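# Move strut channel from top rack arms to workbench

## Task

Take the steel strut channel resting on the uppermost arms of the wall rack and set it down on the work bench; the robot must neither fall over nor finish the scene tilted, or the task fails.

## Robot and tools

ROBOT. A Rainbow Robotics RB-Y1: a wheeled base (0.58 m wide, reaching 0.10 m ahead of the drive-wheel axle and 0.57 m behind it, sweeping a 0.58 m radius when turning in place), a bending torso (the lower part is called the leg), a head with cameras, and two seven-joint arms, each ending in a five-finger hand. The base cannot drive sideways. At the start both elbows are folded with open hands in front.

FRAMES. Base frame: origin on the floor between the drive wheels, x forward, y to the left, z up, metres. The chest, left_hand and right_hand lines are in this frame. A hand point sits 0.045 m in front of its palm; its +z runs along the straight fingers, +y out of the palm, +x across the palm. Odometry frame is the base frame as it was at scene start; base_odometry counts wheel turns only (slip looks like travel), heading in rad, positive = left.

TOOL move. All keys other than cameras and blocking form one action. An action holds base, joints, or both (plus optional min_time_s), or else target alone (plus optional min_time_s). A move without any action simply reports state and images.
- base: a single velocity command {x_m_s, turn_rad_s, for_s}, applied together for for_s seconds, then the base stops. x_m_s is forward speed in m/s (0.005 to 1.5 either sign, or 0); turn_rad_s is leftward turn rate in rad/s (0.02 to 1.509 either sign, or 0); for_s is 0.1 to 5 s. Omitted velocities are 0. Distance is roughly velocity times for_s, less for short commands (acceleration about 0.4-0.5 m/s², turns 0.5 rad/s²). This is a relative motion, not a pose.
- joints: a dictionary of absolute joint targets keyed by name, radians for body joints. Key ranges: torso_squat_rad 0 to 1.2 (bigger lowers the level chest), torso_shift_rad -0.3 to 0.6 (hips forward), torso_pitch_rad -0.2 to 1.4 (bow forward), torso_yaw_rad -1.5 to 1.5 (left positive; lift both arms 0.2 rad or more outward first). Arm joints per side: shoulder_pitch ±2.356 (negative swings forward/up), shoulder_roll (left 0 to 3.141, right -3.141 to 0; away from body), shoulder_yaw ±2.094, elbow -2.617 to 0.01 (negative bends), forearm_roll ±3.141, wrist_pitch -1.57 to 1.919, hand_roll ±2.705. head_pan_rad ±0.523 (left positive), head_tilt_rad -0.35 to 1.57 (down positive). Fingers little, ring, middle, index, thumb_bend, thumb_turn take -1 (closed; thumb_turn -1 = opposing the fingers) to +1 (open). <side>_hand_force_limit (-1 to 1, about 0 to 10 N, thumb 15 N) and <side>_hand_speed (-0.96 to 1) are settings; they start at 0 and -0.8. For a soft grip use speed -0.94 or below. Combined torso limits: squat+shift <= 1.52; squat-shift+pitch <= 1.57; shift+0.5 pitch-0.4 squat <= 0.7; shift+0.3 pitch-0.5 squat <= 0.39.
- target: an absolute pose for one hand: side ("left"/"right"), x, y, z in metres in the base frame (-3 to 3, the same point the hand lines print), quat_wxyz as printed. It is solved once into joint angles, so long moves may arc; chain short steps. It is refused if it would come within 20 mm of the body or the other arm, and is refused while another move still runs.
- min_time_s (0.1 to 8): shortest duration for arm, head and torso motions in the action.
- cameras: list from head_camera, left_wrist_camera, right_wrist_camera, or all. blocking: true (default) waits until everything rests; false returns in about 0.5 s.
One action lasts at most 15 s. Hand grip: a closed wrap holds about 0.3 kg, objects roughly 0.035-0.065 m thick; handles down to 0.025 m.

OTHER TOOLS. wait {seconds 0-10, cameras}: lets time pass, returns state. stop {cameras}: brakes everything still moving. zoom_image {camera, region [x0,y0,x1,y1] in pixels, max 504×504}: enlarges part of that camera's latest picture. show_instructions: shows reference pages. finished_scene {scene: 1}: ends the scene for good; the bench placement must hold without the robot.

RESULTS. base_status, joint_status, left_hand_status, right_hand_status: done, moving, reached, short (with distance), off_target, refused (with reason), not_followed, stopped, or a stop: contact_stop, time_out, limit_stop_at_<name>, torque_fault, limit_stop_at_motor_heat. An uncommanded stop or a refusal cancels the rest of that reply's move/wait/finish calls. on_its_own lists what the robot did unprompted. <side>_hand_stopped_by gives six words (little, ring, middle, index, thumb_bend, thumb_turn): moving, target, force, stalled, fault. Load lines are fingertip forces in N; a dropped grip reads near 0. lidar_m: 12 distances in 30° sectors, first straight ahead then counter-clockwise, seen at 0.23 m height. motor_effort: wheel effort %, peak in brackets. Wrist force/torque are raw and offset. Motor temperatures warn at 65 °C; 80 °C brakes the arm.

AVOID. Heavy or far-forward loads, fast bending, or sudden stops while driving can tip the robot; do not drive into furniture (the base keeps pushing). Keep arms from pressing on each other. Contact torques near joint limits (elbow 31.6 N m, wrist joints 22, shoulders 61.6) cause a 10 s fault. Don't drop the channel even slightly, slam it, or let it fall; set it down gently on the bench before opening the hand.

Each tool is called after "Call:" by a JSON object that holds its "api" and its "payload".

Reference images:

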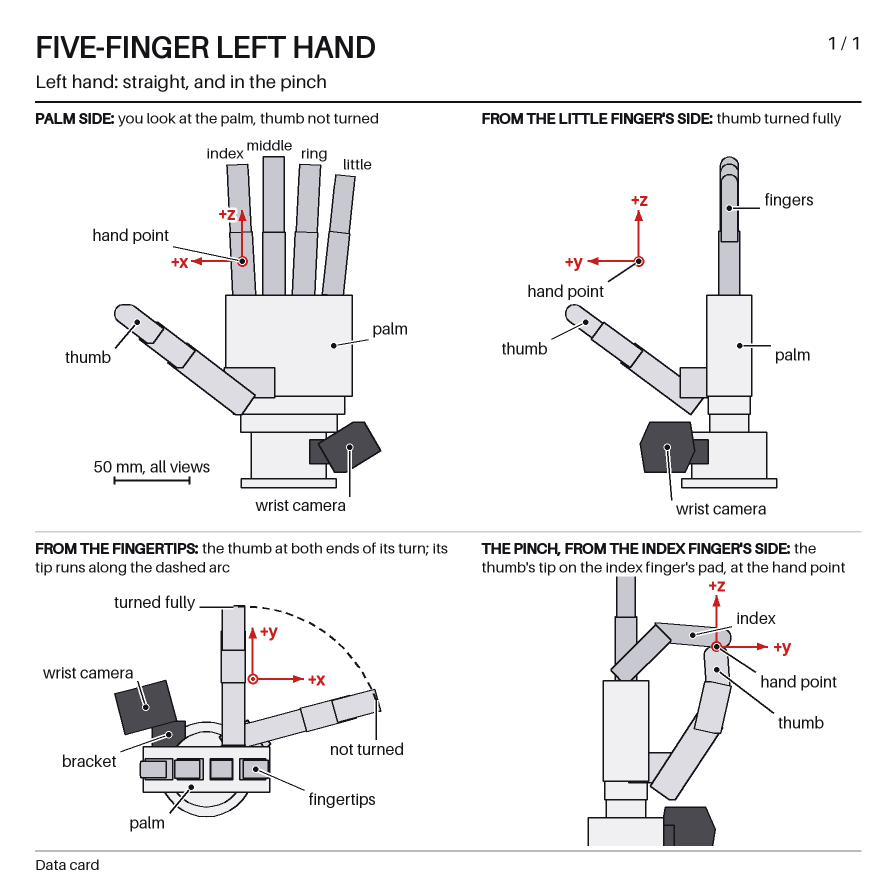

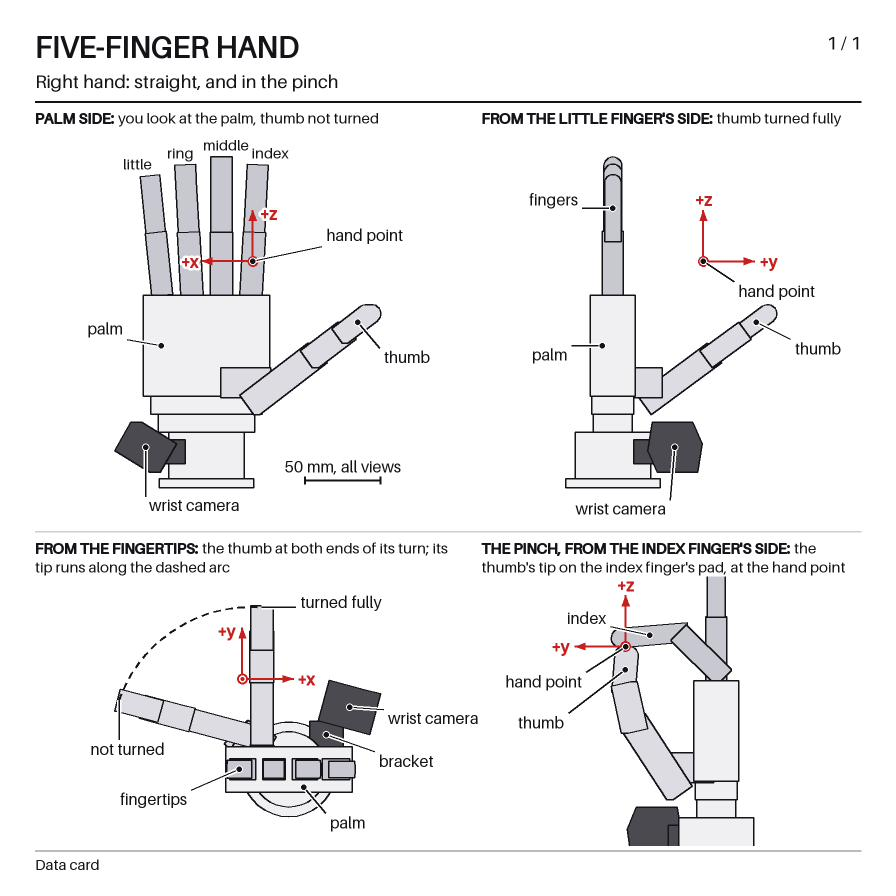

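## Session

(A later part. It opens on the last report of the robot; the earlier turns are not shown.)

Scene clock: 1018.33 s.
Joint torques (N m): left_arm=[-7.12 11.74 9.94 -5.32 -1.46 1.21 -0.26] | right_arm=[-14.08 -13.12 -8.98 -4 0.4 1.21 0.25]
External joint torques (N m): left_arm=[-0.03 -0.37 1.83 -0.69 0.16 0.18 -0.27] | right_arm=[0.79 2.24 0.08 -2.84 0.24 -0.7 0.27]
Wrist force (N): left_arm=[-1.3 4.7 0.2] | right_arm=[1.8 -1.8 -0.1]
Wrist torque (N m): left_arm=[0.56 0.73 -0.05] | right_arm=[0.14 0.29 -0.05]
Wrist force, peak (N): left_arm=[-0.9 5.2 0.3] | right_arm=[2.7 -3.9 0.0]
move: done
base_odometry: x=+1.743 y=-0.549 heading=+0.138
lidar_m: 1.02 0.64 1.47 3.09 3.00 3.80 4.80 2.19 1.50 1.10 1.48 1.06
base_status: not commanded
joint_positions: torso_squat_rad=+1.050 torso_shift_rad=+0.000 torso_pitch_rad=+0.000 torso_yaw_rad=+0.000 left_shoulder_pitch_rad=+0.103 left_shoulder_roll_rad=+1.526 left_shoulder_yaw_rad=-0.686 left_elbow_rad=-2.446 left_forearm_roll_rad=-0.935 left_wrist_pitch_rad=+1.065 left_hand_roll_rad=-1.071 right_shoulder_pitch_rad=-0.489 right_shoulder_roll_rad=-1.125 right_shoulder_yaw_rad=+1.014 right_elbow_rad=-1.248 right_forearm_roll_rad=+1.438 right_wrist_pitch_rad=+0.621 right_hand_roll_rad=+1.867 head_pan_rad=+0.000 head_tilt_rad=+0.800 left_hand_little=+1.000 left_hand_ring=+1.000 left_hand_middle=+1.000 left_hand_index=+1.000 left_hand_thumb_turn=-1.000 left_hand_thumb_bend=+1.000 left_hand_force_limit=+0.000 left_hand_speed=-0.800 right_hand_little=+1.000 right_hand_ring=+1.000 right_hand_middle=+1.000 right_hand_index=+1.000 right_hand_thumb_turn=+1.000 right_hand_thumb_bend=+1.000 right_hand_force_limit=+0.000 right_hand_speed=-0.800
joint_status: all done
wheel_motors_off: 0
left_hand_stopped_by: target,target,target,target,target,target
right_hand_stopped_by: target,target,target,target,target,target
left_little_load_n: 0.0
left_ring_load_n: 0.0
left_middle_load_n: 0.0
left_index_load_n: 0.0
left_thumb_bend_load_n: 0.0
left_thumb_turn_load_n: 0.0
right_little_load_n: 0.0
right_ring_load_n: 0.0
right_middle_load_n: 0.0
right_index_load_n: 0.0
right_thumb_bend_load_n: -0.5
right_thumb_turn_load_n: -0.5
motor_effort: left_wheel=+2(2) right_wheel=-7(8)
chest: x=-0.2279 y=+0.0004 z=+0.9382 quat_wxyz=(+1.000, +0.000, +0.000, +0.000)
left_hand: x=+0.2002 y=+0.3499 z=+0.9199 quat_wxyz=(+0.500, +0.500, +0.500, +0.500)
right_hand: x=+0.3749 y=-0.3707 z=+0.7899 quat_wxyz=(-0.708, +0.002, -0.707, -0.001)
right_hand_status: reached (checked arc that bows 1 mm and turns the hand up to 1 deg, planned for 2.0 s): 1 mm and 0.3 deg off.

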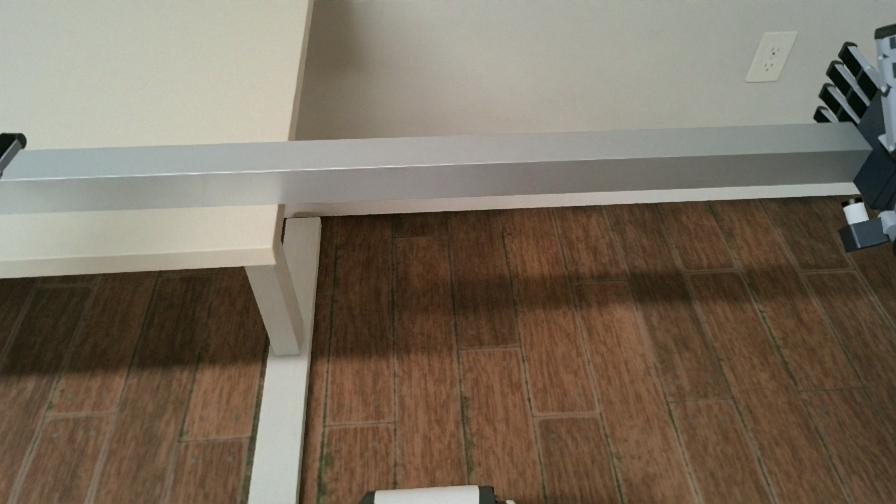

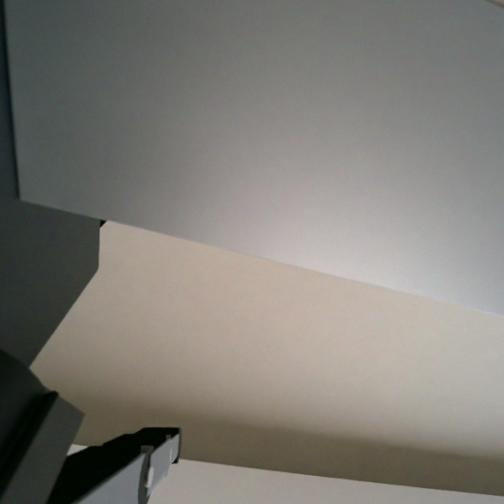

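Call:
{"api": "move", "payload": {"target": {"side": "right", "x": 0.375, "y": -0.31, "z": 0.79, "quat_wxyz": [0.7071, 0, 0.7071, 0]}, "min_time_s": 2.5, "cameras": ["head_camera", "right_wrist_camera"]}}

Scene clock: 1024.23 s.
Joint torques (N m): left_arm=[-6.91 11.82 9.92 -4.75 -1.62 1.15 -0.34] | right_arm=[-14.08 -11.23 -9.11 -5.4 0.71 1.17 0.29]
External joint torques (N m): left_arm=[0.18 -0.28 1.81 -0.12 0 0.12 -0.35] | right_arm=[0.89 2.33 0.24 -2.92 0.18 -0.46 0.31]
Wrist force (N): left_arm=[-0.9 5.0 0.3] | right_arm=[1.8 -1.8 0.0]
Wrist torque (N m): left_arm=[0.60 0.66 -0.02] | right_arm=[0.16 0.36 -0.04]
Wrist force, peak (N): left_arm=[-1.1 5.2 0.1] | right_arm=[1.9 -2.9 -0.4]
move: done
base_odometry: x=+1.743 y=-0.549 heading=+0.138
lidar_m: 1.03 0.65 1.48 3.09 2.99 3.80 4.80 2.18 1.50 1.09 1.49 1.06
base_status: not commanded
joint_positions: torso_squat_rad=+1.050 torso_shift_rad=+0.000 torso_pitch_rad=+0.000 torso_yaw_rad=+0.000 left_shoulder_pitch_rad=+0.103 left_shoulder_roll_rad=+1.526 left_shoulder_yaw_rad=-0.686 left_elbow_rad=-2.446 left_forearm_roll_rad=-0.935 left_wrist_pitch_rad=+1.065 left_hand_roll_rad=-1.071 right_shoulder_pitch_rad=-0.471 right_shoulder_roll_rad=-1.067 right_shoulder_yaw_rad=+0.977 right_elbow_rad=-1.402 right_forearm_roll_rad=+1.240 right_wrist_pitch_rad=+0.652 right_hand_roll_rad=+2.178 head_pan_rad=+0.000 head_tilt_rad=+0.800 left_hand_little=+1.000 left_hand_ring=+1.000 left_hand_middle=+1.000 left_hand_index=+1.000 left_hand_thumb_turn=-1.000 left_hand_thumb_bend=+1.000 left_hand_force_limit=+0.000 left_hand_speed=-0.800 right_hand_little=+1.000 right_hand_ring=+1.000 right_hand_middle=+1.000 right_hand_index=+1.000 right_hand_thumb_turn=+1.000 right_hand_thumb_bend=+1.000 right_hand_force_limit=+0.000 right_hand_speed=-0.800
joint_status: all done
wheel_motors_off: 0
left_hand_stopped_by: target,target,target,target,target,target
right_hand_stopped_by: target,target,target,target,target,target
left_little_load_n: 0.0
left_ring_load_n: 0.0
left_middle_load_n: 0.0
left_index_load_n: 0.0
left_thumb_bend_load_n: 0.0
left_thumb_turn_load_n: 0.0
right_little_load_n: 0.0
right_ring_load_n: 0.0
right_middle_load_n: 0.0
right_index_load_n: 0.0
right_thumb_bend_load_n: 0.0
right_thumb_turn_load_n: 0.0
motor_effort: left_wheel=+2(2) right_wheel=-8(8)
chest: x=-0.2279 y=+0.0004 z=+0.9382 quat_wxyz=(+1.000, +0.000, +0.000, +0.000)
left_hand: x=+0.2002 y=+0.3499 z=+0.9199 quat_wxyz=(+0.500, +0.500, +0.500, +0.500)
right_hand: x=+0.3748 y=-0.3106 z=+0.7891 quat_wxyz=(-0.709, +0.004, -0.705, -0.006)
right_hand_status: reached (checked arc that bows 1 mm and turns the hand up to 1 deg, planned for 2.5 s): 1 mm and 0.9 deg off.

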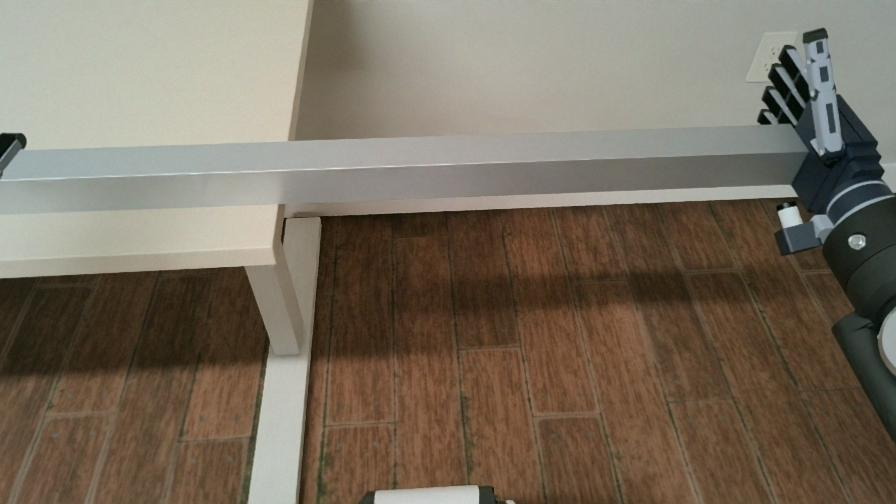

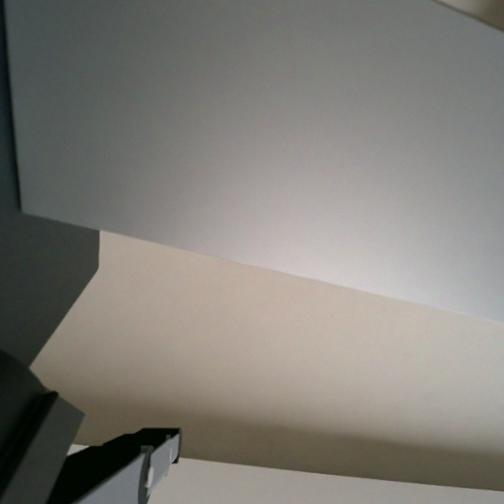

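Call:
{"api": "move", "payload": {"target": {"side": "right", "x": 0.375, "y": -0.24, "z": 0.79, "quat_wxyz": [0.7071, 0, 0.7071, 0]}, "min_time_s": 2.5, "cameras": ["head_camera"]}}

Scene clock: 1032.90 s.
Joint torques (N m): left_arm=[-7.08 11.63 10.08 -5.07 -1.43 1.24 -0.25] | right_arm=[-17.45 -8.73 -7.71 -6.51 1.25 0.69 0.33]
External joint torques (N m): left_arm=[0.01 -0.47 1.98 -0.43 0.19 0.21 -0.26] | right_arm=[-2.1 2.35 1.59 -2.74 0.25 -0.46 0.35]
Wrist force (N): left_arm=[-0.9 4.8 0.2] | right_arm=[3.2 -1.1 -0.2]
Wrist torque (N m): left_arm=[0.56 0.64 -0.01] | right_arm=[0.13 0.22 0.07]
Wrist force, peak (N): left_arm=[-1.2 5.2 0.3] | right_arm=[3.2 -3.6 -0.3]
move: done
base_odometry: x=+1.743 y=-0.549 heading=+0.138
lidar_m: 1.02 0.63 1.47 3.09 3.01 3.78 4.79 2.18 1.51 1.09 1.49 1.06
base_status: not commanded
joint_positions: torso_squat_rad=+1.050 torso_shift_rad=+0.000 torso_pitch_rad=+0.000 torso_yaw_rad=+0.000 left_shoulder_pitch_rad=+0.103 left_shoulder_roll_rad=+1.526 left_shoulder_yaw_rad=-0.686 left_elbow_rad=-2.446 left_forearm_roll_rad=-0.935 left_wrist_pitch_rad=+1.065 left_hand_roll_rad=-1.071 right_shoulder_pitch_rad=-0.491 right_shoulder_roll_rad=-0.965 right_shoulder_yaw_rad=+0.980 right_elbow_rad=-1.543 right_forearm_roll_rad=+1.009 right_wrist_pitch_rad=+0.756 right_hand_roll_rad=+2.527 head_pan_rad=+0.000 head_tilt_rad=+0.800 left_hand_little=+1.000 left_hand_ring=+1.000 left_hand_middle=+1.000 left_hand_index=+1.000 left_hand_thumb_turn=-1.000 left_hand_thumb_bend=+1.000 left_hand_force_limit=+0.000 left_hand_speed=-0.800 right_hand_little=+1.000 right_hand_ring=+1.000 right_hand_middle=+1.000 right_hand_index=+1.000 right_hand_thumb_turn=+1.000 right_hand_thumb_bend=+1.000 right_hand_force_limit=+0.000 right_hand_speed=-0.800
joint_status: all done
wheel_motors_off: 0
left_hand_stopped_by: target,target,target,target,target,target
right_hand_stopped_by: target,target,target,target,target,target
left_little_load_n: 0.0
left_ring_load_n: 0.0
left_middle_load_n: 0.0
left_index_load_n: 0.0
left_thumb_bend_load_n: 0.0
left_thumb_turn_load_n: 0.0
right_little_load_n: 0.0
right_ring_load_n: 0.0
right_middle_load_n: 0.5
right_index_load_n: 0.0
right_thumb_bend_load_n: 0.0
right_thumb_turn_load_n: -0.5
motor_effort: left_wheel=+2(2) right_wheel=-7(8)
chest: x=-0.2279 y=+0.0004 z=+0.9382 quat_wxyz=(+1.000, +0.000, +0.000, +0.000)
left_hand: x=+0.2002 y=+0.3499 z=+0.9199 quat_wxyz=(+0.500, +0.500, +0.500, +0.500)
right_hand: x=+0.3750 y=-0.2409 z=+0.7896 quat_wxyz=(-0.707, +0.000, -0.707, +0.000)
right_hand_status: reached (checked arc that bows 3 mm and turns the hand up to 2 deg, planned for 2.5 s): 1 mm and 0.0 deg off.

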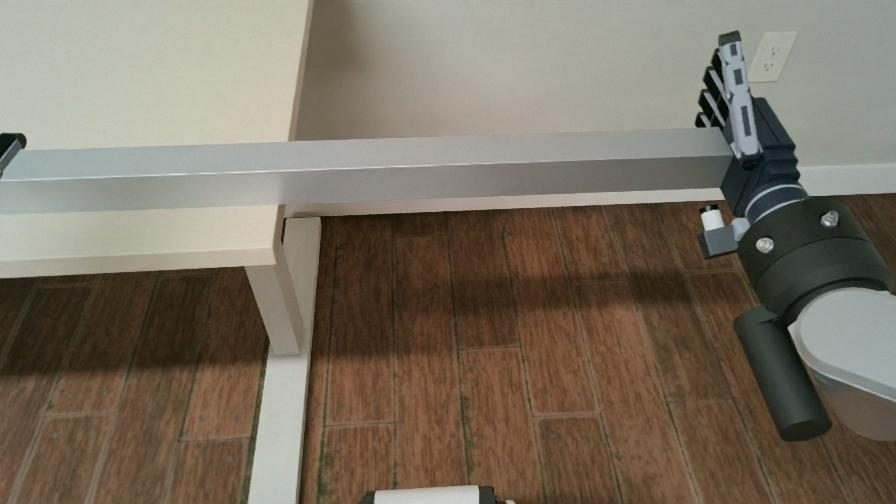

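Call:
{"api": "move", "payload": {"target": {"side": "right", "x": 0.37, "y": -0.34, "z": 0.79, "quat_wxyz": [0.7071, 0, 0.7071, 0]}, "min_time_s": 1.5, "cameras": []}}

Call:
{"api": "move", "payload": {"base": {"x_m_s": -0.2, "for_s": 1.75}, "cameras": ["head_camera"]}}

Call:
{"api": "move", "payload": {"base": {"turn_rad_s": -0.4, "for_s": 1.5}, "joints": {"head_tilt_rad": 0.65}, "cameras": []}}

Call:
{"api": "move", "payload": {"base": {"x_m_s": -0.25, "for_s": 2.0}, "cameras": []}}

Call:
{"api": "move", "payload": {"base": {"turn_rad_s": 0.4, "for_s": 1.5}, "cameras": ["head_camera"]}}

Scene clock: 1063.77 s.
Joint torques (N m): left_arm=[-7.5 11.6 10.22 -4.79 -1.41 1.19 -0.27] | right_arm=[-13.22 -17.64 -9.66 -1.36 0.61 1.57 -0.04]
External joint torques (N m): left_arm=[-0.41 -0.51 2.11 -0.16 0.21 0.16 -0.27] | right_arm=[1.23 -3.22 -0.24 0.86 0.16 -0.12 -0.02]
Wrist force (N): left_arm=[-1.1 4.5 0.4] | right_arm=[2.2 2.5 0.0]
Wrist torque (N m): left_arm=[0.53 0.70 -0.02] | right_arm=[0.23 0.30 0.01]
Wrist force, peak (N): left_arm=[-1.1 5.2 0.1] | right_arm=[2.8 3.3 -0.3]
move: done
base_odometry: x=+1.743 y=-0.549 heading=+0.138
lidar_m: 1.03 0.65 1.47 3.08 3.00 3.81 4.80 2.19 1.51 1.09 1.48 1.08
base_status: not commanded
joint_positions: torso_squat_rad=+1.050 torso_shift_rad=+0.000 torso_pitch_rad=+0.000 torso_yaw_rad=+0.000 left_shoulder_pitch_rad=+0.103 left_shoulder_roll_rad=+1.526 left_shoulder_yaw_rad=-0.686 left_elbow_rad=-2.446 left_forearm_roll_rad=-0.935 left_wrist_pitch_rad=+1.065 left_hand_roll_rad=-1.071 right_shoulder_pitch_rad=-0.433 right_shoulder_roll_rad=-1.109 right_shoulder_yaw_rad=+0.940 right_elbow_rad=-1.395 right_forearm_roll_rad=+1.269 right_wrist_pitch_rad=+0.622 right_hand_roll_rad=+2.128 head_pan_rad=+0.000 head_tilt_rad=+0.800 left_hand_little=+1.000 left_hand_ring=+1.000 left_hand_middle=+1.000 left_hand_index=+1.000 left_hand_thumb_turn=-1.000 left_hand_thumb_bend=+1.000 left_hand_force_limit=+0.000 left_hand_speed=-0.800 right_hand_little=+1.000 right_hand_ring=+1.000 right_hand_middle=+1.000 right_hand_index=+1.000 right_hand_thumb_turn=+1.000 right_hand_thumb_bend=+1.000 right_hand_force_limit=+0.000 right_hand_speed=-0.800
joint_status: all done
wheel_motors_off: 0
left_hand_stopped_by: target,target,target,target,target,target
right_hand_stopped_by: target,target,target,target,target,target
left_little_load_n: 0.0
left_ring_load_n: 0.0
left_middle_load_n: -0.5
left_index_load_n: 0.0
left_thumb_bend_load_n: 0.0
left_thumb_turn_load_n: 0.0
right_little_load_n: 0.0
right_ring_load_n: 0.0
right_middle_load_n: 0.0
right_index_load_n: 0.0
right_thumb_bend_load_n: 0.0
right_thumb_turn_load_n: 0.0
motor_effort: left_wheel=+2(2) right_wheel=-7(8)
chest: x=-0.2279 y=+0.0004 z=+0.9382 quat_wxyz=(+1.000, +0.000, +0.000, +0.000)
left_hand: x=+0.2001 y=+0.3499 z=+0.9199 quat_wxyz=(+0.500, +0.500, +0.500, +0.500)
right_hand: x=+0.3697 y=-0.3393 z=+0.7893 quat_wxyz=(-0.704, -0.002, -0.710, +0.003)
right_hand_status: reached (checked arc that bows 4 mm and turns the hand up to 2 deg, planned for 1.5 s): 1 mm and 0.6 deg off.

Scene clock: 1066.47 s.
Joint torques (N m): left_arm=[-7.53 11.83 9.73 -5.22 -1.5 1.15 -0.18] | right_arm=[-14.26 -17.19 -9.27 -1.55 0.64 1.61 0.02]
External joint torques (N m): left_arm=[-0.43 -0.28 1.62 -0.59 0.12 0.13 -0.19] | right_arm=[0.19 -2.77 0.15 0.67 0.19 -0.08 0.04]
Wrist force (N): left_arm=[-1.0 4.8 0.4] | right_arm=[2.4 2.9 0.2]
Wrist torque (N m): left_arm=[0.55 0.67 -0.02] | right_arm=[0.33 0.26 0.02]
Wrist force, peak (N): left_arm=[-1.1 5.2 -0.1] | right_arm=[2.7 2.9 0.2]
move: done
base_odometry: x=+1.393 y=-0.598 heading=+0.138
lidar_m: 0.98 0.99 1.74 3.09 2.86 4.39 4.44 1.93 1.03 1.08 1.56 1.44
base_status: done (sent for 1.77 of 1.77 s)
joint_positions: torso_squat_rad=+1.050 torso_shift_rad=+0.000 torso_pitch_rad=+0.000 torso_yaw_rad=+0.000 left_shoulder_pitch_rad=+0.103 left_shoulder_roll_rad=+1.526 left_shoulder_yaw_rad=-0.686 left_elbow_rad=-2.446 left_forearm_roll_rad=-0.935 left_wrist_pitch_rad=+1.065 left_hand_roll_rad=-1.071 right_shoulder_pitch_rad=-0.433 right_shoulder_roll_rad=-1.109 right_shoulder_yaw_rad=+0.940 right_elbow_rad=-1.395 right_forearm_roll_rad=+1.269 right_wrist_pitch_rad=+0.622 right_hand_roll_rad=+2.128 head_pan_rad=+0.000 head_tilt_rad=+0.800 left_hand_little=+1.000 left_hand_ring=+1.000 left_hand_middle=+1.000 left_hand_index=+1.000 left_hand_thumb_turn=-1.000 left_hand_thumb_bend=+1.000 left_hand_force_limit=+0.000 left_hand_speed=-0.800 right_hand_little=+1.000 right_hand_ring=+1.000 right_hand_middle=+1.000 right_hand_index=+1.000 right_hand_thumb_turn=+1.000 right_hand_thumb_bend=+1.000 right_hand_force_limit=+0.000 right_hand_speed=-0.800
joint_status: not commanded
wheel_motors_off: 0
left_hand_stopped_by: target,target,target,target,target,target
right_hand_stopped_by: target,target,target,target,target,target
left_little_load_n: 0.0
left_ring_load_n: 0.0
left_middle_load_n: 0.0
left_index_load_n: 0.0
left_thumb_bend_load_n: 0.0
left_thumb_turn_load_n: 0.0
right_little_load_n: 0.0
right_ring_load_n: 0.0
right_middle_load_n: 0.0
right_index_load_n: 0.0
right_thumb_bend_load_n: 0.0
right_thumb_turn_load_n: 0.0
motor_effort: left_wheel=-3(19) right_wheel=+7(45)
chest: x=-0.2280 y=+0.0004 z=+0.9382 quat_wxyz=(+1.000, +0.000, +0.000, +0.000)
left_hand: x=+0.2000 y=+0.3499 z=+0.9200 quat_wxyz=(+0.500, +0.500, +0.500, +0.500)
right_hand: x=+0.3696 y=-0.3394 z=+0.7893 quat_wxyz=(-0.704, -0.002, -0.710, +0.003)

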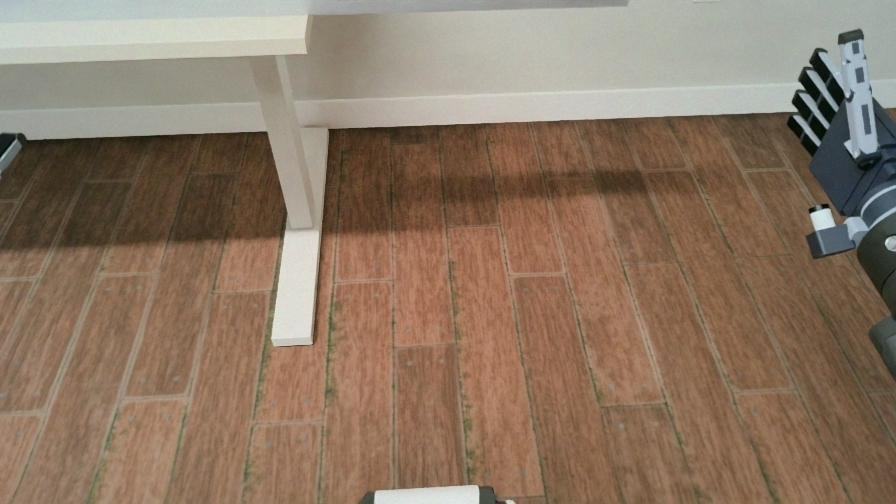

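Scene clock: 1069.10 s.
Joint torques (N m): left_arm=[-7.46 11.79 9.91 -5.04 -1.53 1.1 -0.3] | right_arm=[-14.09 -17.24 -9.51 -1.84 0.44 1.54 -0.03]
External joint torques (N m): left_arm=[-0.36 -0.31 1.8 -0.4 0.09 0.08 -0.31] | right_arm=[0.36 -2.82 -0.09 0.38 0 -0.16 -0.01]
Wrist force (N): left_arm=[-0.9 4.9 0.2] | right_arm=[2.1 3.1 0.1]
Wrist torque (N m): left_arm=[0.58 0.65 -0.02] | right_arm=[0.36 0.32 0.02]
Wrist force, peak (N): left_arm=[-1.1 5.2 0.1] | right_arm=[2.5 3.2 -0.3]
move: done
base_odometry: x=+1.392 y=-0.598 heading=-0.462
lidar_m: 1.48 1.37 0.97 1.76 3.08 2.85 3.57 4.46 1.95 1.62 1.05 1.54
base_status: done (sent for 1.5 of 1.5 s)
joint_positions: torso_squat_rad=+1.050 torso_shift_rad=+0.000 torso_pitch_rad=+0.000 torso_yaw_rad=+0.000 left_shoulder_pitch_rad=+0.103 left_shoulder_roll_rad=+1.526 left_shoulder_yaw_rad=-0.686 left_elbow_rad=-2.446 left_forearm_roll_rad=-0.935 left_wrist_pitch_rad=+1.065 left_hand_roll_rad=-1.071 right_shoulder_pitch_rad=-0.433 right_shoulder_roll_rad=-1.109 right_shoulder_yaw_rad=+0.940 right_elbow_rad=-1.395 right_forearm_roll_rad=+1.269 right_wrist_pitch_rad=+0.622 right_hand_roll_rad=+2.128 head_pan_rad=+0.000 head_tilt_rad=+0.650 left_hand_little=+1.000 left_hand_ring=+1.000 left_hand_middle=+1.000 left_hand_index=+1.000 left_hand_thumb_turn=-1.000 left_hand_thumb_bend=+1.000 left_hand_force_limit=+0.000 left_hand_speed=-0.800 right_hand_little=+1.000 right_hand_ring=+1.000 right_hand_middle=+1.000 right_hand_index=+1.000 right_hand_thumb_turn=+1.000 right_hand_thumb_bend=+1.000 right_hand_force_limit=+0.000 right_hand_speed=-0.800
joint_status: all done
wheel_motors_off: 0
left_hand_stopped_by: target,target,target,target,target,target
right_hand_stopped_by: target,target,target,target,target,target
left_little_load_n: 0.0
left_ring_load_n: 0.0
left_middle_load_n: 0.0
left_index_load_n: 0.0
left_thumb_bend_load_n: 0.0
left_thumb_turn_load_n: 0.0
right_little_load_n: 0.0
right_ring_load_n: 0.0
right_middle_load_n: 0.0
right_index_load_n: 0.0
right_thumb_bend_load_n: 0.0
right_thumb_turn_load_n: 0.0
motor_effort: left_wheel=+4(26) right_wheel=+1(44)
chest: x=-0.2280 y=+0.0004 z=+0.9382 quat_wxyz=(+1.000, +0.000, +0.000, +0.000)
left_hand: x=+0.2000 y=+0.3499 z=+0.9200 quat_wxyz=(+0.500, +0.500, +0.500, +0.500)
right_hand: x=+0.3696 y=-0.3394 z=+0.7894 quat_wxyz=(-0.704, -0.002, -0.710, +0.003)

Scene clock: 1072.20 s.
Joint torques (N m): left_arm=[-7.26 11.63 9.42 -5 -1.66 1.23 -0.11] | right_arm=[-14.29 -17.22 -8.96 -1.68 0.57 1.61 -0.01]
External joint torques (N m): left_arm=[-0.17 -0.47 1.31 -0.37 -0.04 0.21 -0.11] | right_arm=[0.16 -2.79 0.46 0.54 0.13 -0.09 0.01]
Wrist force (N): left_arm=[-1.1 4.8 0.4] | right_arm=[2.5 2.6 0.0]
Wrist torque (N m): left_arm=[0.57 0.70 -0.01] | right_arm=[0.28 0.24 0.01]
Wrist force, peak (N): left_arm=[-0.9 5.2 0.6] | right_arm=[2.2 3.4 -0.5]
move: done
base_odometry: x=+0.945 y=-0.375 heading=-0.463
lidar_m: 1.92 1.36 1.82 1.81 2.81 2.44 3.30 4.04 2.79 1.81 1.56 1.71
base_status: done (sent for 2 of 2 s)
joint_positions: torso_squat_rad=+1.050 torso_shift_rad=+0.000 torso_pitch_rad=+0.000 torso_yaw_rad=+0.000 left_shoulder_pitch_rad=+0.103 left_shoulder_roll_rad=+1.526 left_shoulder_yaw_rad=-0.686 left_elbow_rad=-2.446 left_forearm_roll_rad=-0.935 left_wrist_pitch_rad=+1.065 left_hand_roll_rad=-1.071 right_shoulder_pitch_rad=-0.433 right_shoulder_roll_rad=-1.109 right_shoulder_yaw_rad=+0.940 right_elbow_rad=-1.395 right_forearm_roll_rad=+1.269 right_wrist_pitch_rad=+0.622 right_hand_roll_rad=+2.128 head_pan_rad=+0.000 head_tilt_rad=+0.650 left_hand_little=+1.000 left_hand_ring=+1.000 left_hand_middle=+1.000 left_hand_index=+1.000 left_hand_thumb_turn=-1.000 left_hand_thumb_bend=+1.000 left_hand_force_limit=+0.000 left_hand_speed=-0.800 right_hand_little=+1.000 right_hand_ring=+1.000 right_hand_middle=+1.000 right_hand_index=+1.000 right_hand_thumb_turn=+1.000 right_hand_thumb_bend=+1.000 right_hand_force_limit=+0.000 right_hand_speed=-0.800
joint_status: not commanded
wheel_motors_off: 0
left_hand_stopped_by: target,target,target,target,target,target
right_hand_stopped_by: target,target,target,target,target,target
left_little_load_n: -0.5
left_ring_load_n: 0.0
left_middle_load_n: 0.0
left_index_load_n: 0.0
left_thumb_bend_load_n: -0.5
left_thumb_turn_load_n: 0.0
right_little_load_n: -0.5
right_ring_load_n: 0.0
right_middle_load_n: 0.0
right_index_load_n: 0.0
right_thumb_bend_load_n: 0.0
right_thumb_turn_load_n: 0.0
motor_effort: left_wheel=-2(21) right_wheel=+10(50)
chest: x=-0.2280 y=+0.0004 z=+0.9382 quat_wxyz=(+1.000, +0.000, +0.000, +0.000)
left_hand: x=+0.2000 y=+0.3499 z=+0.9200 quat_wxyz=(+0.500, +0.500, +0.500, +0.500)
right_hand: x=+0.3696 y=-0.3394 z=+0.7894 quat_wxyz=(-0.704, -0.002, -0.710, +0.003)

Scene clock: 1074.87 s.
Joint torques (N m): left_arm=[-7.56 11.59 9.45 -5.01 -1.54 1.25 -0.25] | right_arm=[-14.2 -16.92 -8.91 -1.78 0.51 1.53 0.04]
External joint torques (N m): left_arm=[-0.47 -0.52 1.34 -0.38 0.08 0.22 -0.26] | right_arm=[0.25 -2.5 0.51 0.44 0.07 -0.17 0.06]
Wrist force (N): left_arm=[-0.8 5.0 0.3] | right_arm=[2.2 2.4 0.1]
Wrist torque (N m): left_arm=[0.60 0.64 -0.02] | right_arm=[0.24 0.31 0.01]
Wrist force, peak (N): left_arm=[-0.8 5.2 0.2] | right_arm=[2.6 3.1 0.0]
move: done
base_odometry: x=+0.945 y=-0.375 heading=+0.137
lidar_m: 1.36 1.80 2.57 2.51 2.45 3.99 4.02 1.92 1.81 1.26 1.42 1.87
base_status: done (sent for 1.5 of 1.5 s)
joint_positions: torso_squat_rad=+1.050 torso_shift_rad=+0.000 torso_pitch_rad=+0.000 torso_yaw_rad=+0.000 left_shoulder_pitch_rad=+0.103 left_shoulder_roll_rad=+1.526 left_shoulder_yaw_rad=-0.686 left_elbow_rad=-2.446 left_forearm_roll_rad=-0.935 left_wrist_pitch_rad=+1.065 left_hand_roll_rad=-1.071 right_shoulder_pitch_rad=-0.433 right_shoulder_roll_rad=-1.109 right_shoulder_yaw_rad=+0.940 right_elbow_rad=-1.395 right_forearm_roll_rad=+1.269 right_wrist_pitch_rad=+0.622 right_hand_roll_rad=+2.128 head_pan_rad=+0.000 head_tilt_rad=+0.650 left_hand_little=+1.000 left_hand_ring=+1.000 left_hand_middle=+1.000 left_hand_index=+1.000 left_hand_thumb_turn=-1.000 left_hand_thumb_bend=+1.000 left_hand_force_limit=+0.000 left_hand_speed=-0.800 right_hand_little=+1.000 right_hand_ring=+1.000 right_hand_middle=+1.000 right_hand_index=+1.000 right_hand_thumb_turn=+1.000 right_hand_thumb_bend=+1.000 right_hand_force_limit=+0.000 right_hand_speed=-0.800
joint_status: not commanded
wheel_motors_off: 0
left_hand_stopped_by: target,target,target,target,target,target
right_hand_stopped_by: target,target,target,target,target,target
left_little_load_n: 0.0
left_ring_load_n: -0.5
left_middle_load_n: 0.0
left_index_load_n: 0.0
left_thumb_bend_load_n: 0.0
left_thumb_turn_load_n: 0.0
right_little_load_n: 0.0
right_ring_load_n: 0.0
right_middle_load_n: 0.0
right_index_load_n: 0.0
right_thumb_bend_load_n: 0.0
right_thumb_turn_load_n: -0.5
motor_effort: left_wheel=+0(20) right_wheel=+10(41)
chest: x=-0.2280 y=+0.0004 z=+0.9382 quat_wxyz=(+1.000, +0.000, +0.000, +0.000)
left_hand: x=+0.2000 y=+0.3499 z=+0.9200 quat_wxyz=(+0.500, +0.500, +0.500, +0.500)
right_hand: x=+0.3696 y=-0.3393 z=+0.7894 quat_wxyz=(-0.704, -0.002, -0.710, +0.003)

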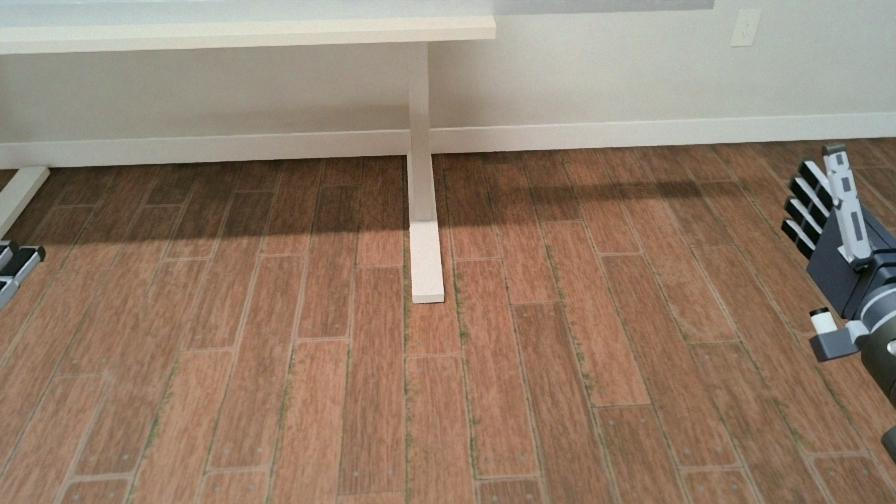

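Call:
{"api": "move", "payload": {"target": {"side": "right", "x": 0.33, "y": -0.62, "z": 0.79, "quat_wxyz": [0.7071, 0, 0.7071, 0]}, "min_time_s": 2, "cameras": []}}

Call:
{"api": "move", "payload": {"base": {"x_m_s": 0.25, "for_s": 2.4}, "cameras": ["head_camera"]}}

Scene clock: 1084.43 s.
Joint torques (N m): left_arm=[-7.44 11.85 9.35 -4.98 -1.46 1.27 -0.19] | right_arm=[-14.36 -20.64 -2.36 5.56 -0.99 1.11 0.2]
External joint torques (N m): left_arm=[-0.34 -0.26 1.24 -0.35 0.15 0.24 -0.2] | right_arm=[-0.45 -1.05 1.07 0.88 0.09 -0.11 0.22]
Wrist force (N): left_arm=[-0.9 4.7 0.1] | right_arm=[2.6 3.5 0.1]
Wrist torque (N m): left_arm=[0.57 0.64 -0.02] | right_arm=[0.40 0.24 0.08]
Wrist force, peak (N): left_arm=[-1.0 5.1 0.6] | right_arm=[2.6 3.5 0.1]
move: short
base_odometry: x=+0.945 y=-0.375 heading=+0.137
lidar_m: 1.36 1.82 2.55 2.51 2.45 4.01 4.02 1.93 1.80 1.27 1.42 1.86
base_status: not commanded
joint_positions: torso_squat_rad=+1.050 torso_shift_rad=+0.000 torso_pitch_rad=+0.000 torso_yaw_rad=+0.000 left_shoulder_pitch_rad=+0.103 left_shoulder_roll_rad=+1.526 left_shoulder_yaw_rad=-0.686 left_elbow_rad=-2.446 left_forearm_roll_rad=-0.935 left_wrist_pitch_rad=+1.065 left_hand_roll_rad=-1.071 right_shoulder_pitch_rad=-0.619 right_shoulder_roll_rad=-1.067 right_shoulder_yaw_rad=+1.292 right_elbow_rad=-0.267 right_forearm_roll_rad=+2.112 right_wrist_pitch_rad=+0.720 right_hand_roll_rad=+0.682 head_pan_rad=+0.000 head_tilt_rad=+0.650 left_hand_little=+1.000 left_hand_ring=+1.000 left_hand_middle=+1.000 left_hand_index=+1.000 left_hand_thumb_turn=-1.000 left_hand_thumb_bend=+1.000 left_hand_force_limit=+0.000 left_hand_speed=-0.800 right_hand_little=+1.000 right_hand_ring=+1.000 right_hand_middle=+1.000 right_hand_index=+1.000 right_hand_thumb_turn=+1.000 right_hand_thumb_bend=+1.000 right_hand_force_limit=+0.000 right_hand_speed=-0.800
joint_status: all done
wheel_motors_off: 0
left_hand_stopped_by: target,target,target,target,target,target
right_hand_stopped_by: target,target,target,target,target,target
left_little_load_n: 0.0
left_ring_load_n: 0.0
left_middle_load_n: 0.0
left_index_load_n: 0.0
left_thumb_bend_load_n: 0.0
left_thumb_turn_load_n: 0.0
right_little_load_n: 0.0
right_ring_load_n: 0.0
right_middle_load_n: 0.0
right_index_load_n: 0.0
right_thumb_bend_load_n: 0.0
right_thumb_turn_load_n: 0.0
motor_effort: left_wheel=+0(0) right_wheel=+10(11)
chest: x=-0.2280 y=+0.0004 z=+0.9382 quat_wxyz=(+1.000, +0.000, +0.000, +0.000)
left_hand: x=+0.2000 y=+0.3499 z=+0.9200 quat_wxyz=(+0.500, +0.500, +0.500, +0.500)
right_hand: x=+0.3295 y=-0.6195 z=+0.7903 quat_wxyz=(-0.661, -0.073, -0.743, +0.074)
right_hand_status: short (checked arc that bows 28 mm and turns the hand up to 14 deg, as near as the solve gets, planned for 2.0 s): 1 mm and 13.6 deg off. The place is met; only the turn is off.

Scene clock: 1087.87 s.
Joint torques (N m): left_arm=[-7.25 11.73 9.38 -5.04 -1.63 1.3 -0.1] | right_arm=[-13.44 -21.07 -2.18 5.7 -1.2 1.18 0.25]
External joint torques (N m): left_arm=[-0.16 -0.38 1.27 -0.41 -0.01 0.27 -0.11] | right_arm=[0.47 -1.47 1.25 1.02 -0.11 -0.05 0.27]
Wrist force (N): left_arm=[-0.9 5.0 0.3] | right_arm=[2.5 2.9 0.2]
Wrist torque (N m): left_arm=[0.59 0.65 -0.01] | right_arm=[0.32 0.26 0.04]
Wrist force, peak (N): left_arm=[-1.1 5.2 0.3] | right_arm=[2.6 3.4 0.7]
move: done
base_odometry: x=+1.539 y=-0.293 heading=+0.137
lidar_m: 0.75 1.24 1.41 2.80 2.66 3.49 4.63 2.26 1.35 1.68 1.71 1.25
base_status: done (sent for 2.4 of 2.4 s)
joint_positions: torso_squat_rad=+1.050 torso_shift_rad=+0.000 torso_pitch_rad=+0.000 torso_yaw_rad=+0.000 left_shoulder_pitch_rad=+0.103 left_shoulder_roll_rad=+1.526 left_shoulder_yaw_rad=-0.686 left_elbow_rad=-2.446 left_forearm_roll_rad=-0.935 left_wrist_pitch_rad=+1.065 left_hand_roll_rad=-1.071 right_shoulder_pitch_rad=-0.619 right_shoulder_roll_rad=-1.067 right_shoulder_yaw_rad=+1.292 right_elbow_rad=-0.267 right_forearm_roll_rad=+2.112 right_wrist_pitch_rad=+0.720 right_hand_roll_rad=+0.682 head_pan_rad=+0.000 head_tilt_rad=+0.650 left_hand_little=+1.000 left_hand_ring=+1.000 left_hand_middle=+1.000 left_hand_index=+1.000 left_hand_thumb_turn=-1.000 left_hand_thumb_bend=+1.000 left_hand_force_limit=+0.000 left_hand_speed=-0.800 right_hand_little=+1.000 right_hand_ring=+1.000 right_hand_middle=+1.000 right_hand_index=+1.000 right_hand_thumb_turn=+1.000 right_hand_thumb_bend=+1.000 right_hand_force_limit=+0.000 right_hand_speed=-0.800
joint_status: not commanded
wheel_motors_off: 0
left_hand_stopped_by: target,target,target,target,target,target
right_hand_stopped_by: target,target,target,target,target,target
left_little_load_n: 0.0
left_ring_load_n: 0.0
left_middle_load_n: 0.0
left_index_load_n: 0.5
left_thumb_bend_load_n: 0.0
left_thumb_turn_load_n: 0.0
right_little_load_n: 0.0
right_ring_load_n: 0.0
right_middle_load_n: 0.0
right_index_load_n: 0.0
right_thumb_bend_load_n: 0.0
right_thumb_turn_load_n: 0.0
motor_effort: left_wheel=-3(21) right_wheel=-4(50)
chest: x=-0.2279 y=+0.0004 z=+0.9382 quat_wxyz=(+1.000, +0.000, +0.000, +0.000)
left_hand: x=+0.2001 y=+0.3499 z=+0.9199 quat_wxyz=(+0.500, +0.500, +0.500, +0.500)
right_hand: x=+0.3297 y=-0.6194 z=+0.7902 quat_wxyz=(-0.661, -0.073, -0.743, +0.074)

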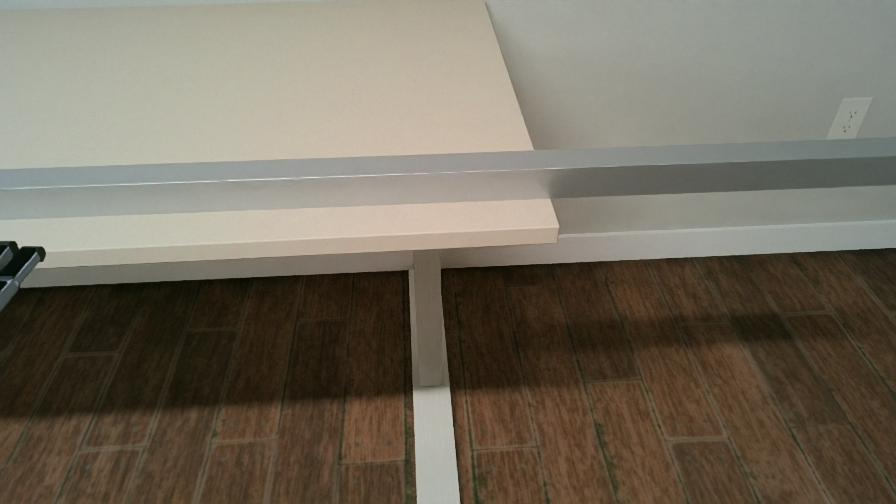

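Call:
{"api": "move", "payload": {"joints": {"head_pan_rad": -0.5, "head_tilt_rad": 0.75}, "cameras": ["head_camera", "right_wrist_camera"]}}

Scene clock: 1091.80 s.
Joint torques (N m): left_arm=[-6.81 11.54 9.69 -5.02 -1.5 1.2 -0.24] | right_arm=[-13.71 -20.98 -2.28 5.52 -1.05 1.24 0.24]
External joint torques (N m): left_arm=[0.28 -0.57 1.58 -0.38 0.11 0.18 -0.25] | right_arm=[0.21 -1.38 1.15 0.84 0.04 0.01 0.26]
Wrist force (N): left_arm=[-0.9 4.9 0.2] | right_arm=[2.9 3.0 0.0]
Wrist torque (N m): left_arm=[0.58 0.66 -0.02] | right_arm=[0.34 0.21 0.10]
Wrist force, peak (N): left_arm=[-0.9 5.1 0.2] | right_arm=[3.1 3.3 0.3]
move: done
base_odometry: x=+1.539 y=-0.293 heading=+0.137
lidar_m: 0.75 1.24 1.41 2.80 2.67 3.50 4.62 2.27 1.36 1.69 1.72 1.25
base_status: not commanded
joint_positions: torso_squat_rad=+1.050 torso_shift_rad=+0.000 torso_pitch_rad=+0.000 torso_yaw_rad=+0.000 left_shoulder_pitch_rad=+0.103 left_shoulder_roll_rad=+1.526 left_shoulder_yaw_rad=-0.686 left_elbow_rad=-2.446 left_forearm_roll_rad=-0.935 left_wrist_pitch_rad=+1.065 left_hand_roll_rad=-1.071 right_shoulder_pitch_rad=-0.619 right_shoulder_roll_rad=-1.067 right_shoulder_yaw_rad=+1.292 right_elbow_rad=-0.267 right_forearm_roll_rad=+2.112 right_wrist_pitch_rad=+0.720 right_hand_roll_rad=+0.682 head_pan_rad=-0.500 head_tilt_rad=+0.750 left_hand_little=+1.000 left_hand_ring=+1.000 left_hand_middle=+1.000 left_hand_index=+1.000 left_hand_thumb_turn=-1.000 left_hand_thumb_bend=+1.000 left_hand_force_limit=+0.000 left_hand_speed=-0.800 right_hand_little=+1.000 right_hand_ring=+1.000 right_hand_middle=+1.000 right_hand_index=+1.000 right_hand_thumb_turn=+1.000 right_hand_thumb_bend=+1.000 right_hand_force_limit=+0.000 right_hand_speed=-0.800
joint_status: all done
wheel_motors_off: 0
left_hand_stopped_by: target,target,target,target,target,target
right_hand_stopped_by: target,target,target,target,target,target
left_little_load_n: 0.0
left_ring_load_n: 0.0
left_middle_load_n: 0.0
left_index_load_n: 0.0
left_thumb_bend_load_n: -0.5
left_thumb_turn_load_n: -0.5
right_little_load_n: 0.0
right_ring_load_n: 0.0
right_middle_load_n: 0.0
right_index_load_n: 0.0
right_thumb_bend_load_n: 0.0
right_thumb_turn_load_n: 0.0
motor_effort: left_wheel=-3(3) right_wheel=-4(5)
chest: x=-0.2279 y=+0.0004 z=+0.9382 quat_wxyz=(+1.000, +0.000, +0.000, +0.000)
left_hand: x=+0.2001 y=+0.3499 z=+0.9199 quat_wxyz=(+0.500, +0.500, +0.500, +0.500)
right_hand: x=+0.3297 y=-0.6194 z=+0.7902 quat_wxyz=(-0.661, -0.073, -0.743, +0.074)

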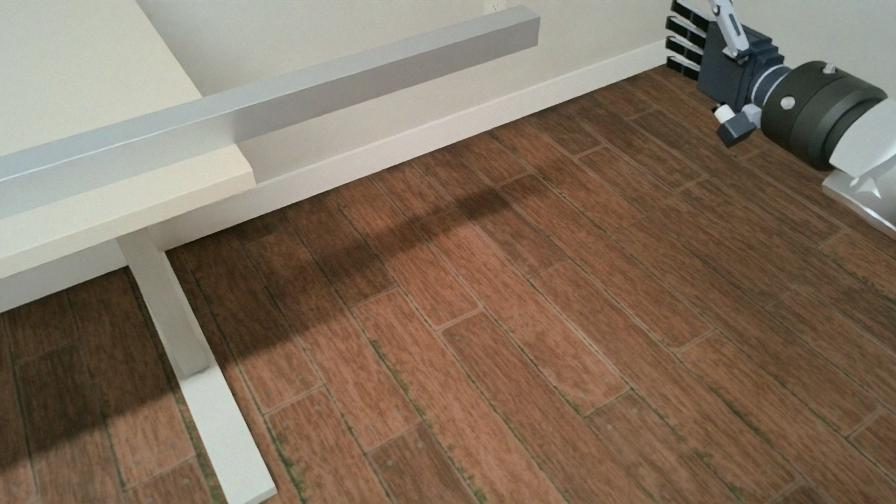

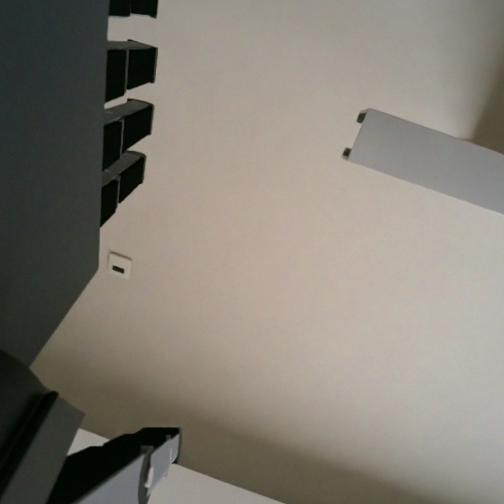

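Call:
{"api": "move", "payload": {"base": {"x_m_s": 0.1, "for_s": 1.67}, "cameras": ["head_camera"]}}

Call:
{"api": "move", "payload": {"target": {"side": "right", "x": 0.375, "y": -0.54, "z": 0.79, "quat_wxyz": [0.7071, 0, 0.7071, 0]}, "min_time_s": 1.5, "cameras": ["head_camera"]}}

Scene clock: 1097.53 s.
Joint torques (N m): left_arm=[-6.93 11.95 9.53 -4.98 -1.5 1.28 -0.23] | right_arm=[-13.25 -21.47 -2.14 5.13 -1.16 1.29 0.17]
External joint torques (N m): left_arm=[0.17 -0.16 1.43 -0.35 0.12 0.25 -0.24] | right_arm=[0.67 -1.88 1.29 0.45 -0.07 0.07 0.2]
Wrist force (N): left_arm=[-0.9 5.0 0.3] | right_arm=[2.9 2.9 0.5]
Wrist torque (N m): left_arm=[0.58 0.66 -0.03] | right_arm=[0.30 0.18 0.09]
Wrist force, peak (N): left_arm=[-1.1 5.3 -0.3] | right_arm=[3.3 3.2 0.1]
move: done
base_odometry: x=+1.704 y=-0.270 heading=+0.137
lidar_m: 0.59 1.06 1.31 2.80 2.76 3.59 4.79 2.39 1.43 1.81 1.47 1.07
base_status: done (sent for 1.67 of 1.67 s)
joint_positions: torso_squat_rad=+1.050 torso_shift_rad=+0.000 torso_pitch_rad=+0.000 torso_yaw_rad=+0.000 left_shoulder_pitch_rad=+0.103 left_shoulder_roll_rad=+1.526 left_shoulder_yaw_rad=-0.686 left_elbow_rad=-2.446 left_forearm_roll_rad=-0.935 left_wrist_pitch_rad=+1.065 left_hand_roll_rad=-1.071 right_shoulder_pitch_rad=-0.619 right_shoulder_roll_rad=-1.067 right_shoulder_yaw_rad=+1.292 right_elbow_rad=-0.267 right_forearm_roll_rad=+2.112 right_wrist_pitch_rad=+0.720 right_hand_roll_rad=+0.682 head_pan_rad=-0.500 head_tilt_rad=+0.750 left_hand_little=+1.000 left_hand_ring=+1.000 left_hand_middle=+1.000 left_hand_index=+1.000 left_hand_thumb_turn=-1.000 left_hand_thumb_bend=+1.000 left_hand_force_limit=+0.000 left_hand_speed=-0.800 right_hand_little=+1.000 right_hand_ring=+1.000 right_hand_middle=+1.000 right_hand_index=+1.000 right_hand_thumb_turn=+1.000 right_hand_thumb_bend=+1.000 right_hand_force_limit=+0.000 right_hand_speed=-0.800
joint_status: not commanded
wheel_motors_off: 0
left_hand_stopped_by: target,target,target,target,target,target
right_hand_stopped_by: target,target,target,target,target,target
left_little_load_n: 0.0
left_ring_load_n: 0.0
left_middle_load_n: 0.0
left_index_load_n: 0.0
left_thumb_bend_load_n: 0.0
left_thumb_turn_load_n: 0.0
right_little_load_n: 0.0
right_ring_load_n: 0.0
right_middle_load_n: 0.0
right_index_load_n: 0.0
right_thumb_bend_load_n: 0.0
right_thumb_turn_load_n: 0.0
motor_effort: left_wheel=-4(24) right_wheel=-3(43)
chest: x=-0.2279 y=+0.0004 z=+0.9382 quat_wxyz=(+1.000, +0.000, +0.000, +0.000)
left_hand: x=+0.2001 y=+0.3499 z=+0.9199 quat_wxyz=(+0.500, +0.500, +0.500, +0.500)
right_hand: x=+0.3298 y=-0.6194 z=+0.7902 quat_wxyz=(-0.661, -0.073, -0.743, +0.074)

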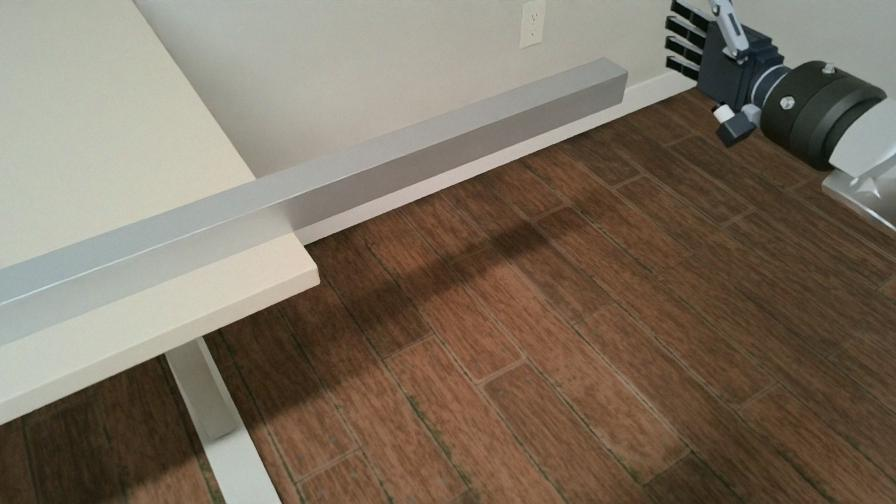

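Scene clock: 1099.37 s.
Joint torques (N m): left_arm=[-7.37 12.1 9.09 -4.98 -1.55 1.2 -0.29] | right_arm=[-17 -18.25 -3.73 4.19 -0.8 1.59 0.24]
External joint torques (N m): left_arm=[-0.27 -0.01 0.98 -0.34 0.07 0.17 -0.3] | right_arm=[-0.86 -0.7 -0.22 0.46 0.25 0.22 0.26]
Wrist force (N): left_arm=[-1.1 4.9 0.3] | right_arm=[2.8 2.8 0.1]
Wrist torque (N m): left_arm=[0.58 0.68 -0.03] | right_arm=[0.33 0.19 0.12]
Wrist force, peak (N): left_arm=[-1.0 5.1 0.2] | right_arm=[2.9 3.2 0.1]
move: short
base_odometry: x=+1.704 y=-0.270 heading=+0.137
lidar_m: 0.58 1.07 1.32 2.80 2.76 3.61 4.79 2.40 1.43 1.80 1.48 1.06
base_status: not commanded
joint_positions: torso_squat_rad=+1.050 torso_shift_rad=+0.000 torso_pitch_rad=+0.000 torso_yaw_rad=+0.000 left_shoulder_pitch_rad=+0.103 left_shoulder_roll_rad=+1.526 left_shoulder_yaw_rad=-0.686 left_elbow_rad=-2.446 left_forearm_roll_rad=-0.935 left_wrist_pitch_rad=+1.065 left_hand_roll_rad=-1.071 right_shoulder_pitch_rad=-0.701 right_shoulder_roll_rad=-0.960 right_shoulder_yaw_rad=+1.285 right_elbow_rad=-0.267 right_forearm_roll_rad=+2.123 right_wrist_pitch_rad=+0.742 right_hand_roll_rad=+0.765 head_pan_rad=-0.500 head_tilt_rad=+0.750 left_hand_little=+1.000 left_hand_ring=+1.000 left_hand_middle=+1.000 left_hand_index=+1.000 left_hand_thumb_turn=-1.000 left_hand_thumb_bend=+1.000 left_hand_force_limit=+0.000 left_hand_speed=-0.800 right_hand_little=+1.000 right_hand_ring=+1.000 right_hand_middle=+1.000 right_hand_index=+1.000 right_hand_thumb_turn=+1.000 right_hand_thumb_bend=+1.000 right_hand_force_limit=+0.000 right_hand_speed=-0.800
joint_status: all done
wheel_motors_off: 0
left_hand_stopped_by: target,target,target,target,target,target
right_hand_stopped_by: target,target,target,target,target,target
left_little_load_n: 0.0
left_ring_load_n: 0.0
left_middle_load_n: 0.0
left_index_load_n: 0.0
left_thumb_bend_load_n: 0.0
left_thumb_turn_load_n: 0.0
right_little_load_n: 0.0
right_ring_load_n: 0.0
right_middle_load_n: 0.0
right_index_load_n: 0.0
right_thumb_bend_load_n: 0.0
right_thumb_turn_load_n: 0.0
motor_effort: left_wheel=-4(4) right_wheel=-3(3)
chest: x=-0.2279 y=+0.0004 z=+0.9382 quat_wxyz=(+1.000, +0.000, +0.000, +0.000)
left_hand: x=+0.2001 y=+0.3499 z=+0.9199 quat_wxyz=(+0.500, +0.500, +0.500, +0.500)
right_hand: x=+0.3744 y=-0.5397 z=+0.7902 quat_wxyz=(-0.685, -0.031, -0.727, +0.033)
right_hand_status: short (checked arc that bows 3 mm and turns the hand up to 7 deg, as near as the solve gets, planned for 1.5 s): 1 mm and 6.3 deg off. The place is met; only the turn is off.

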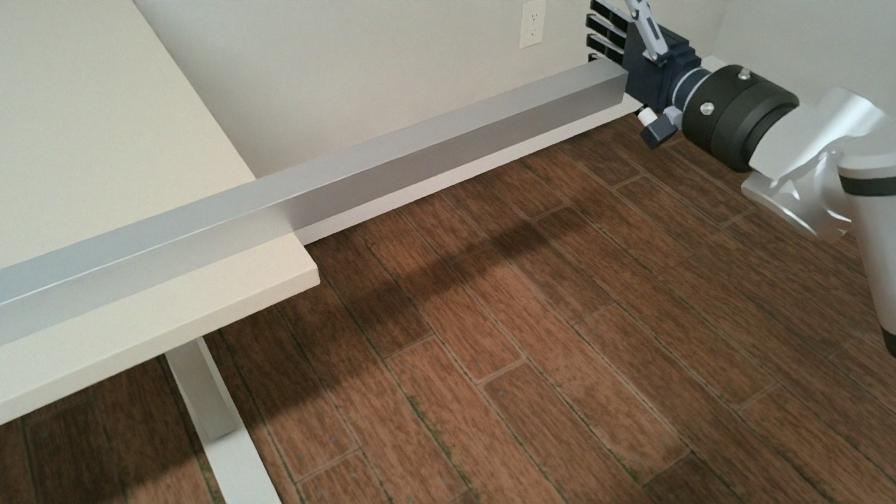

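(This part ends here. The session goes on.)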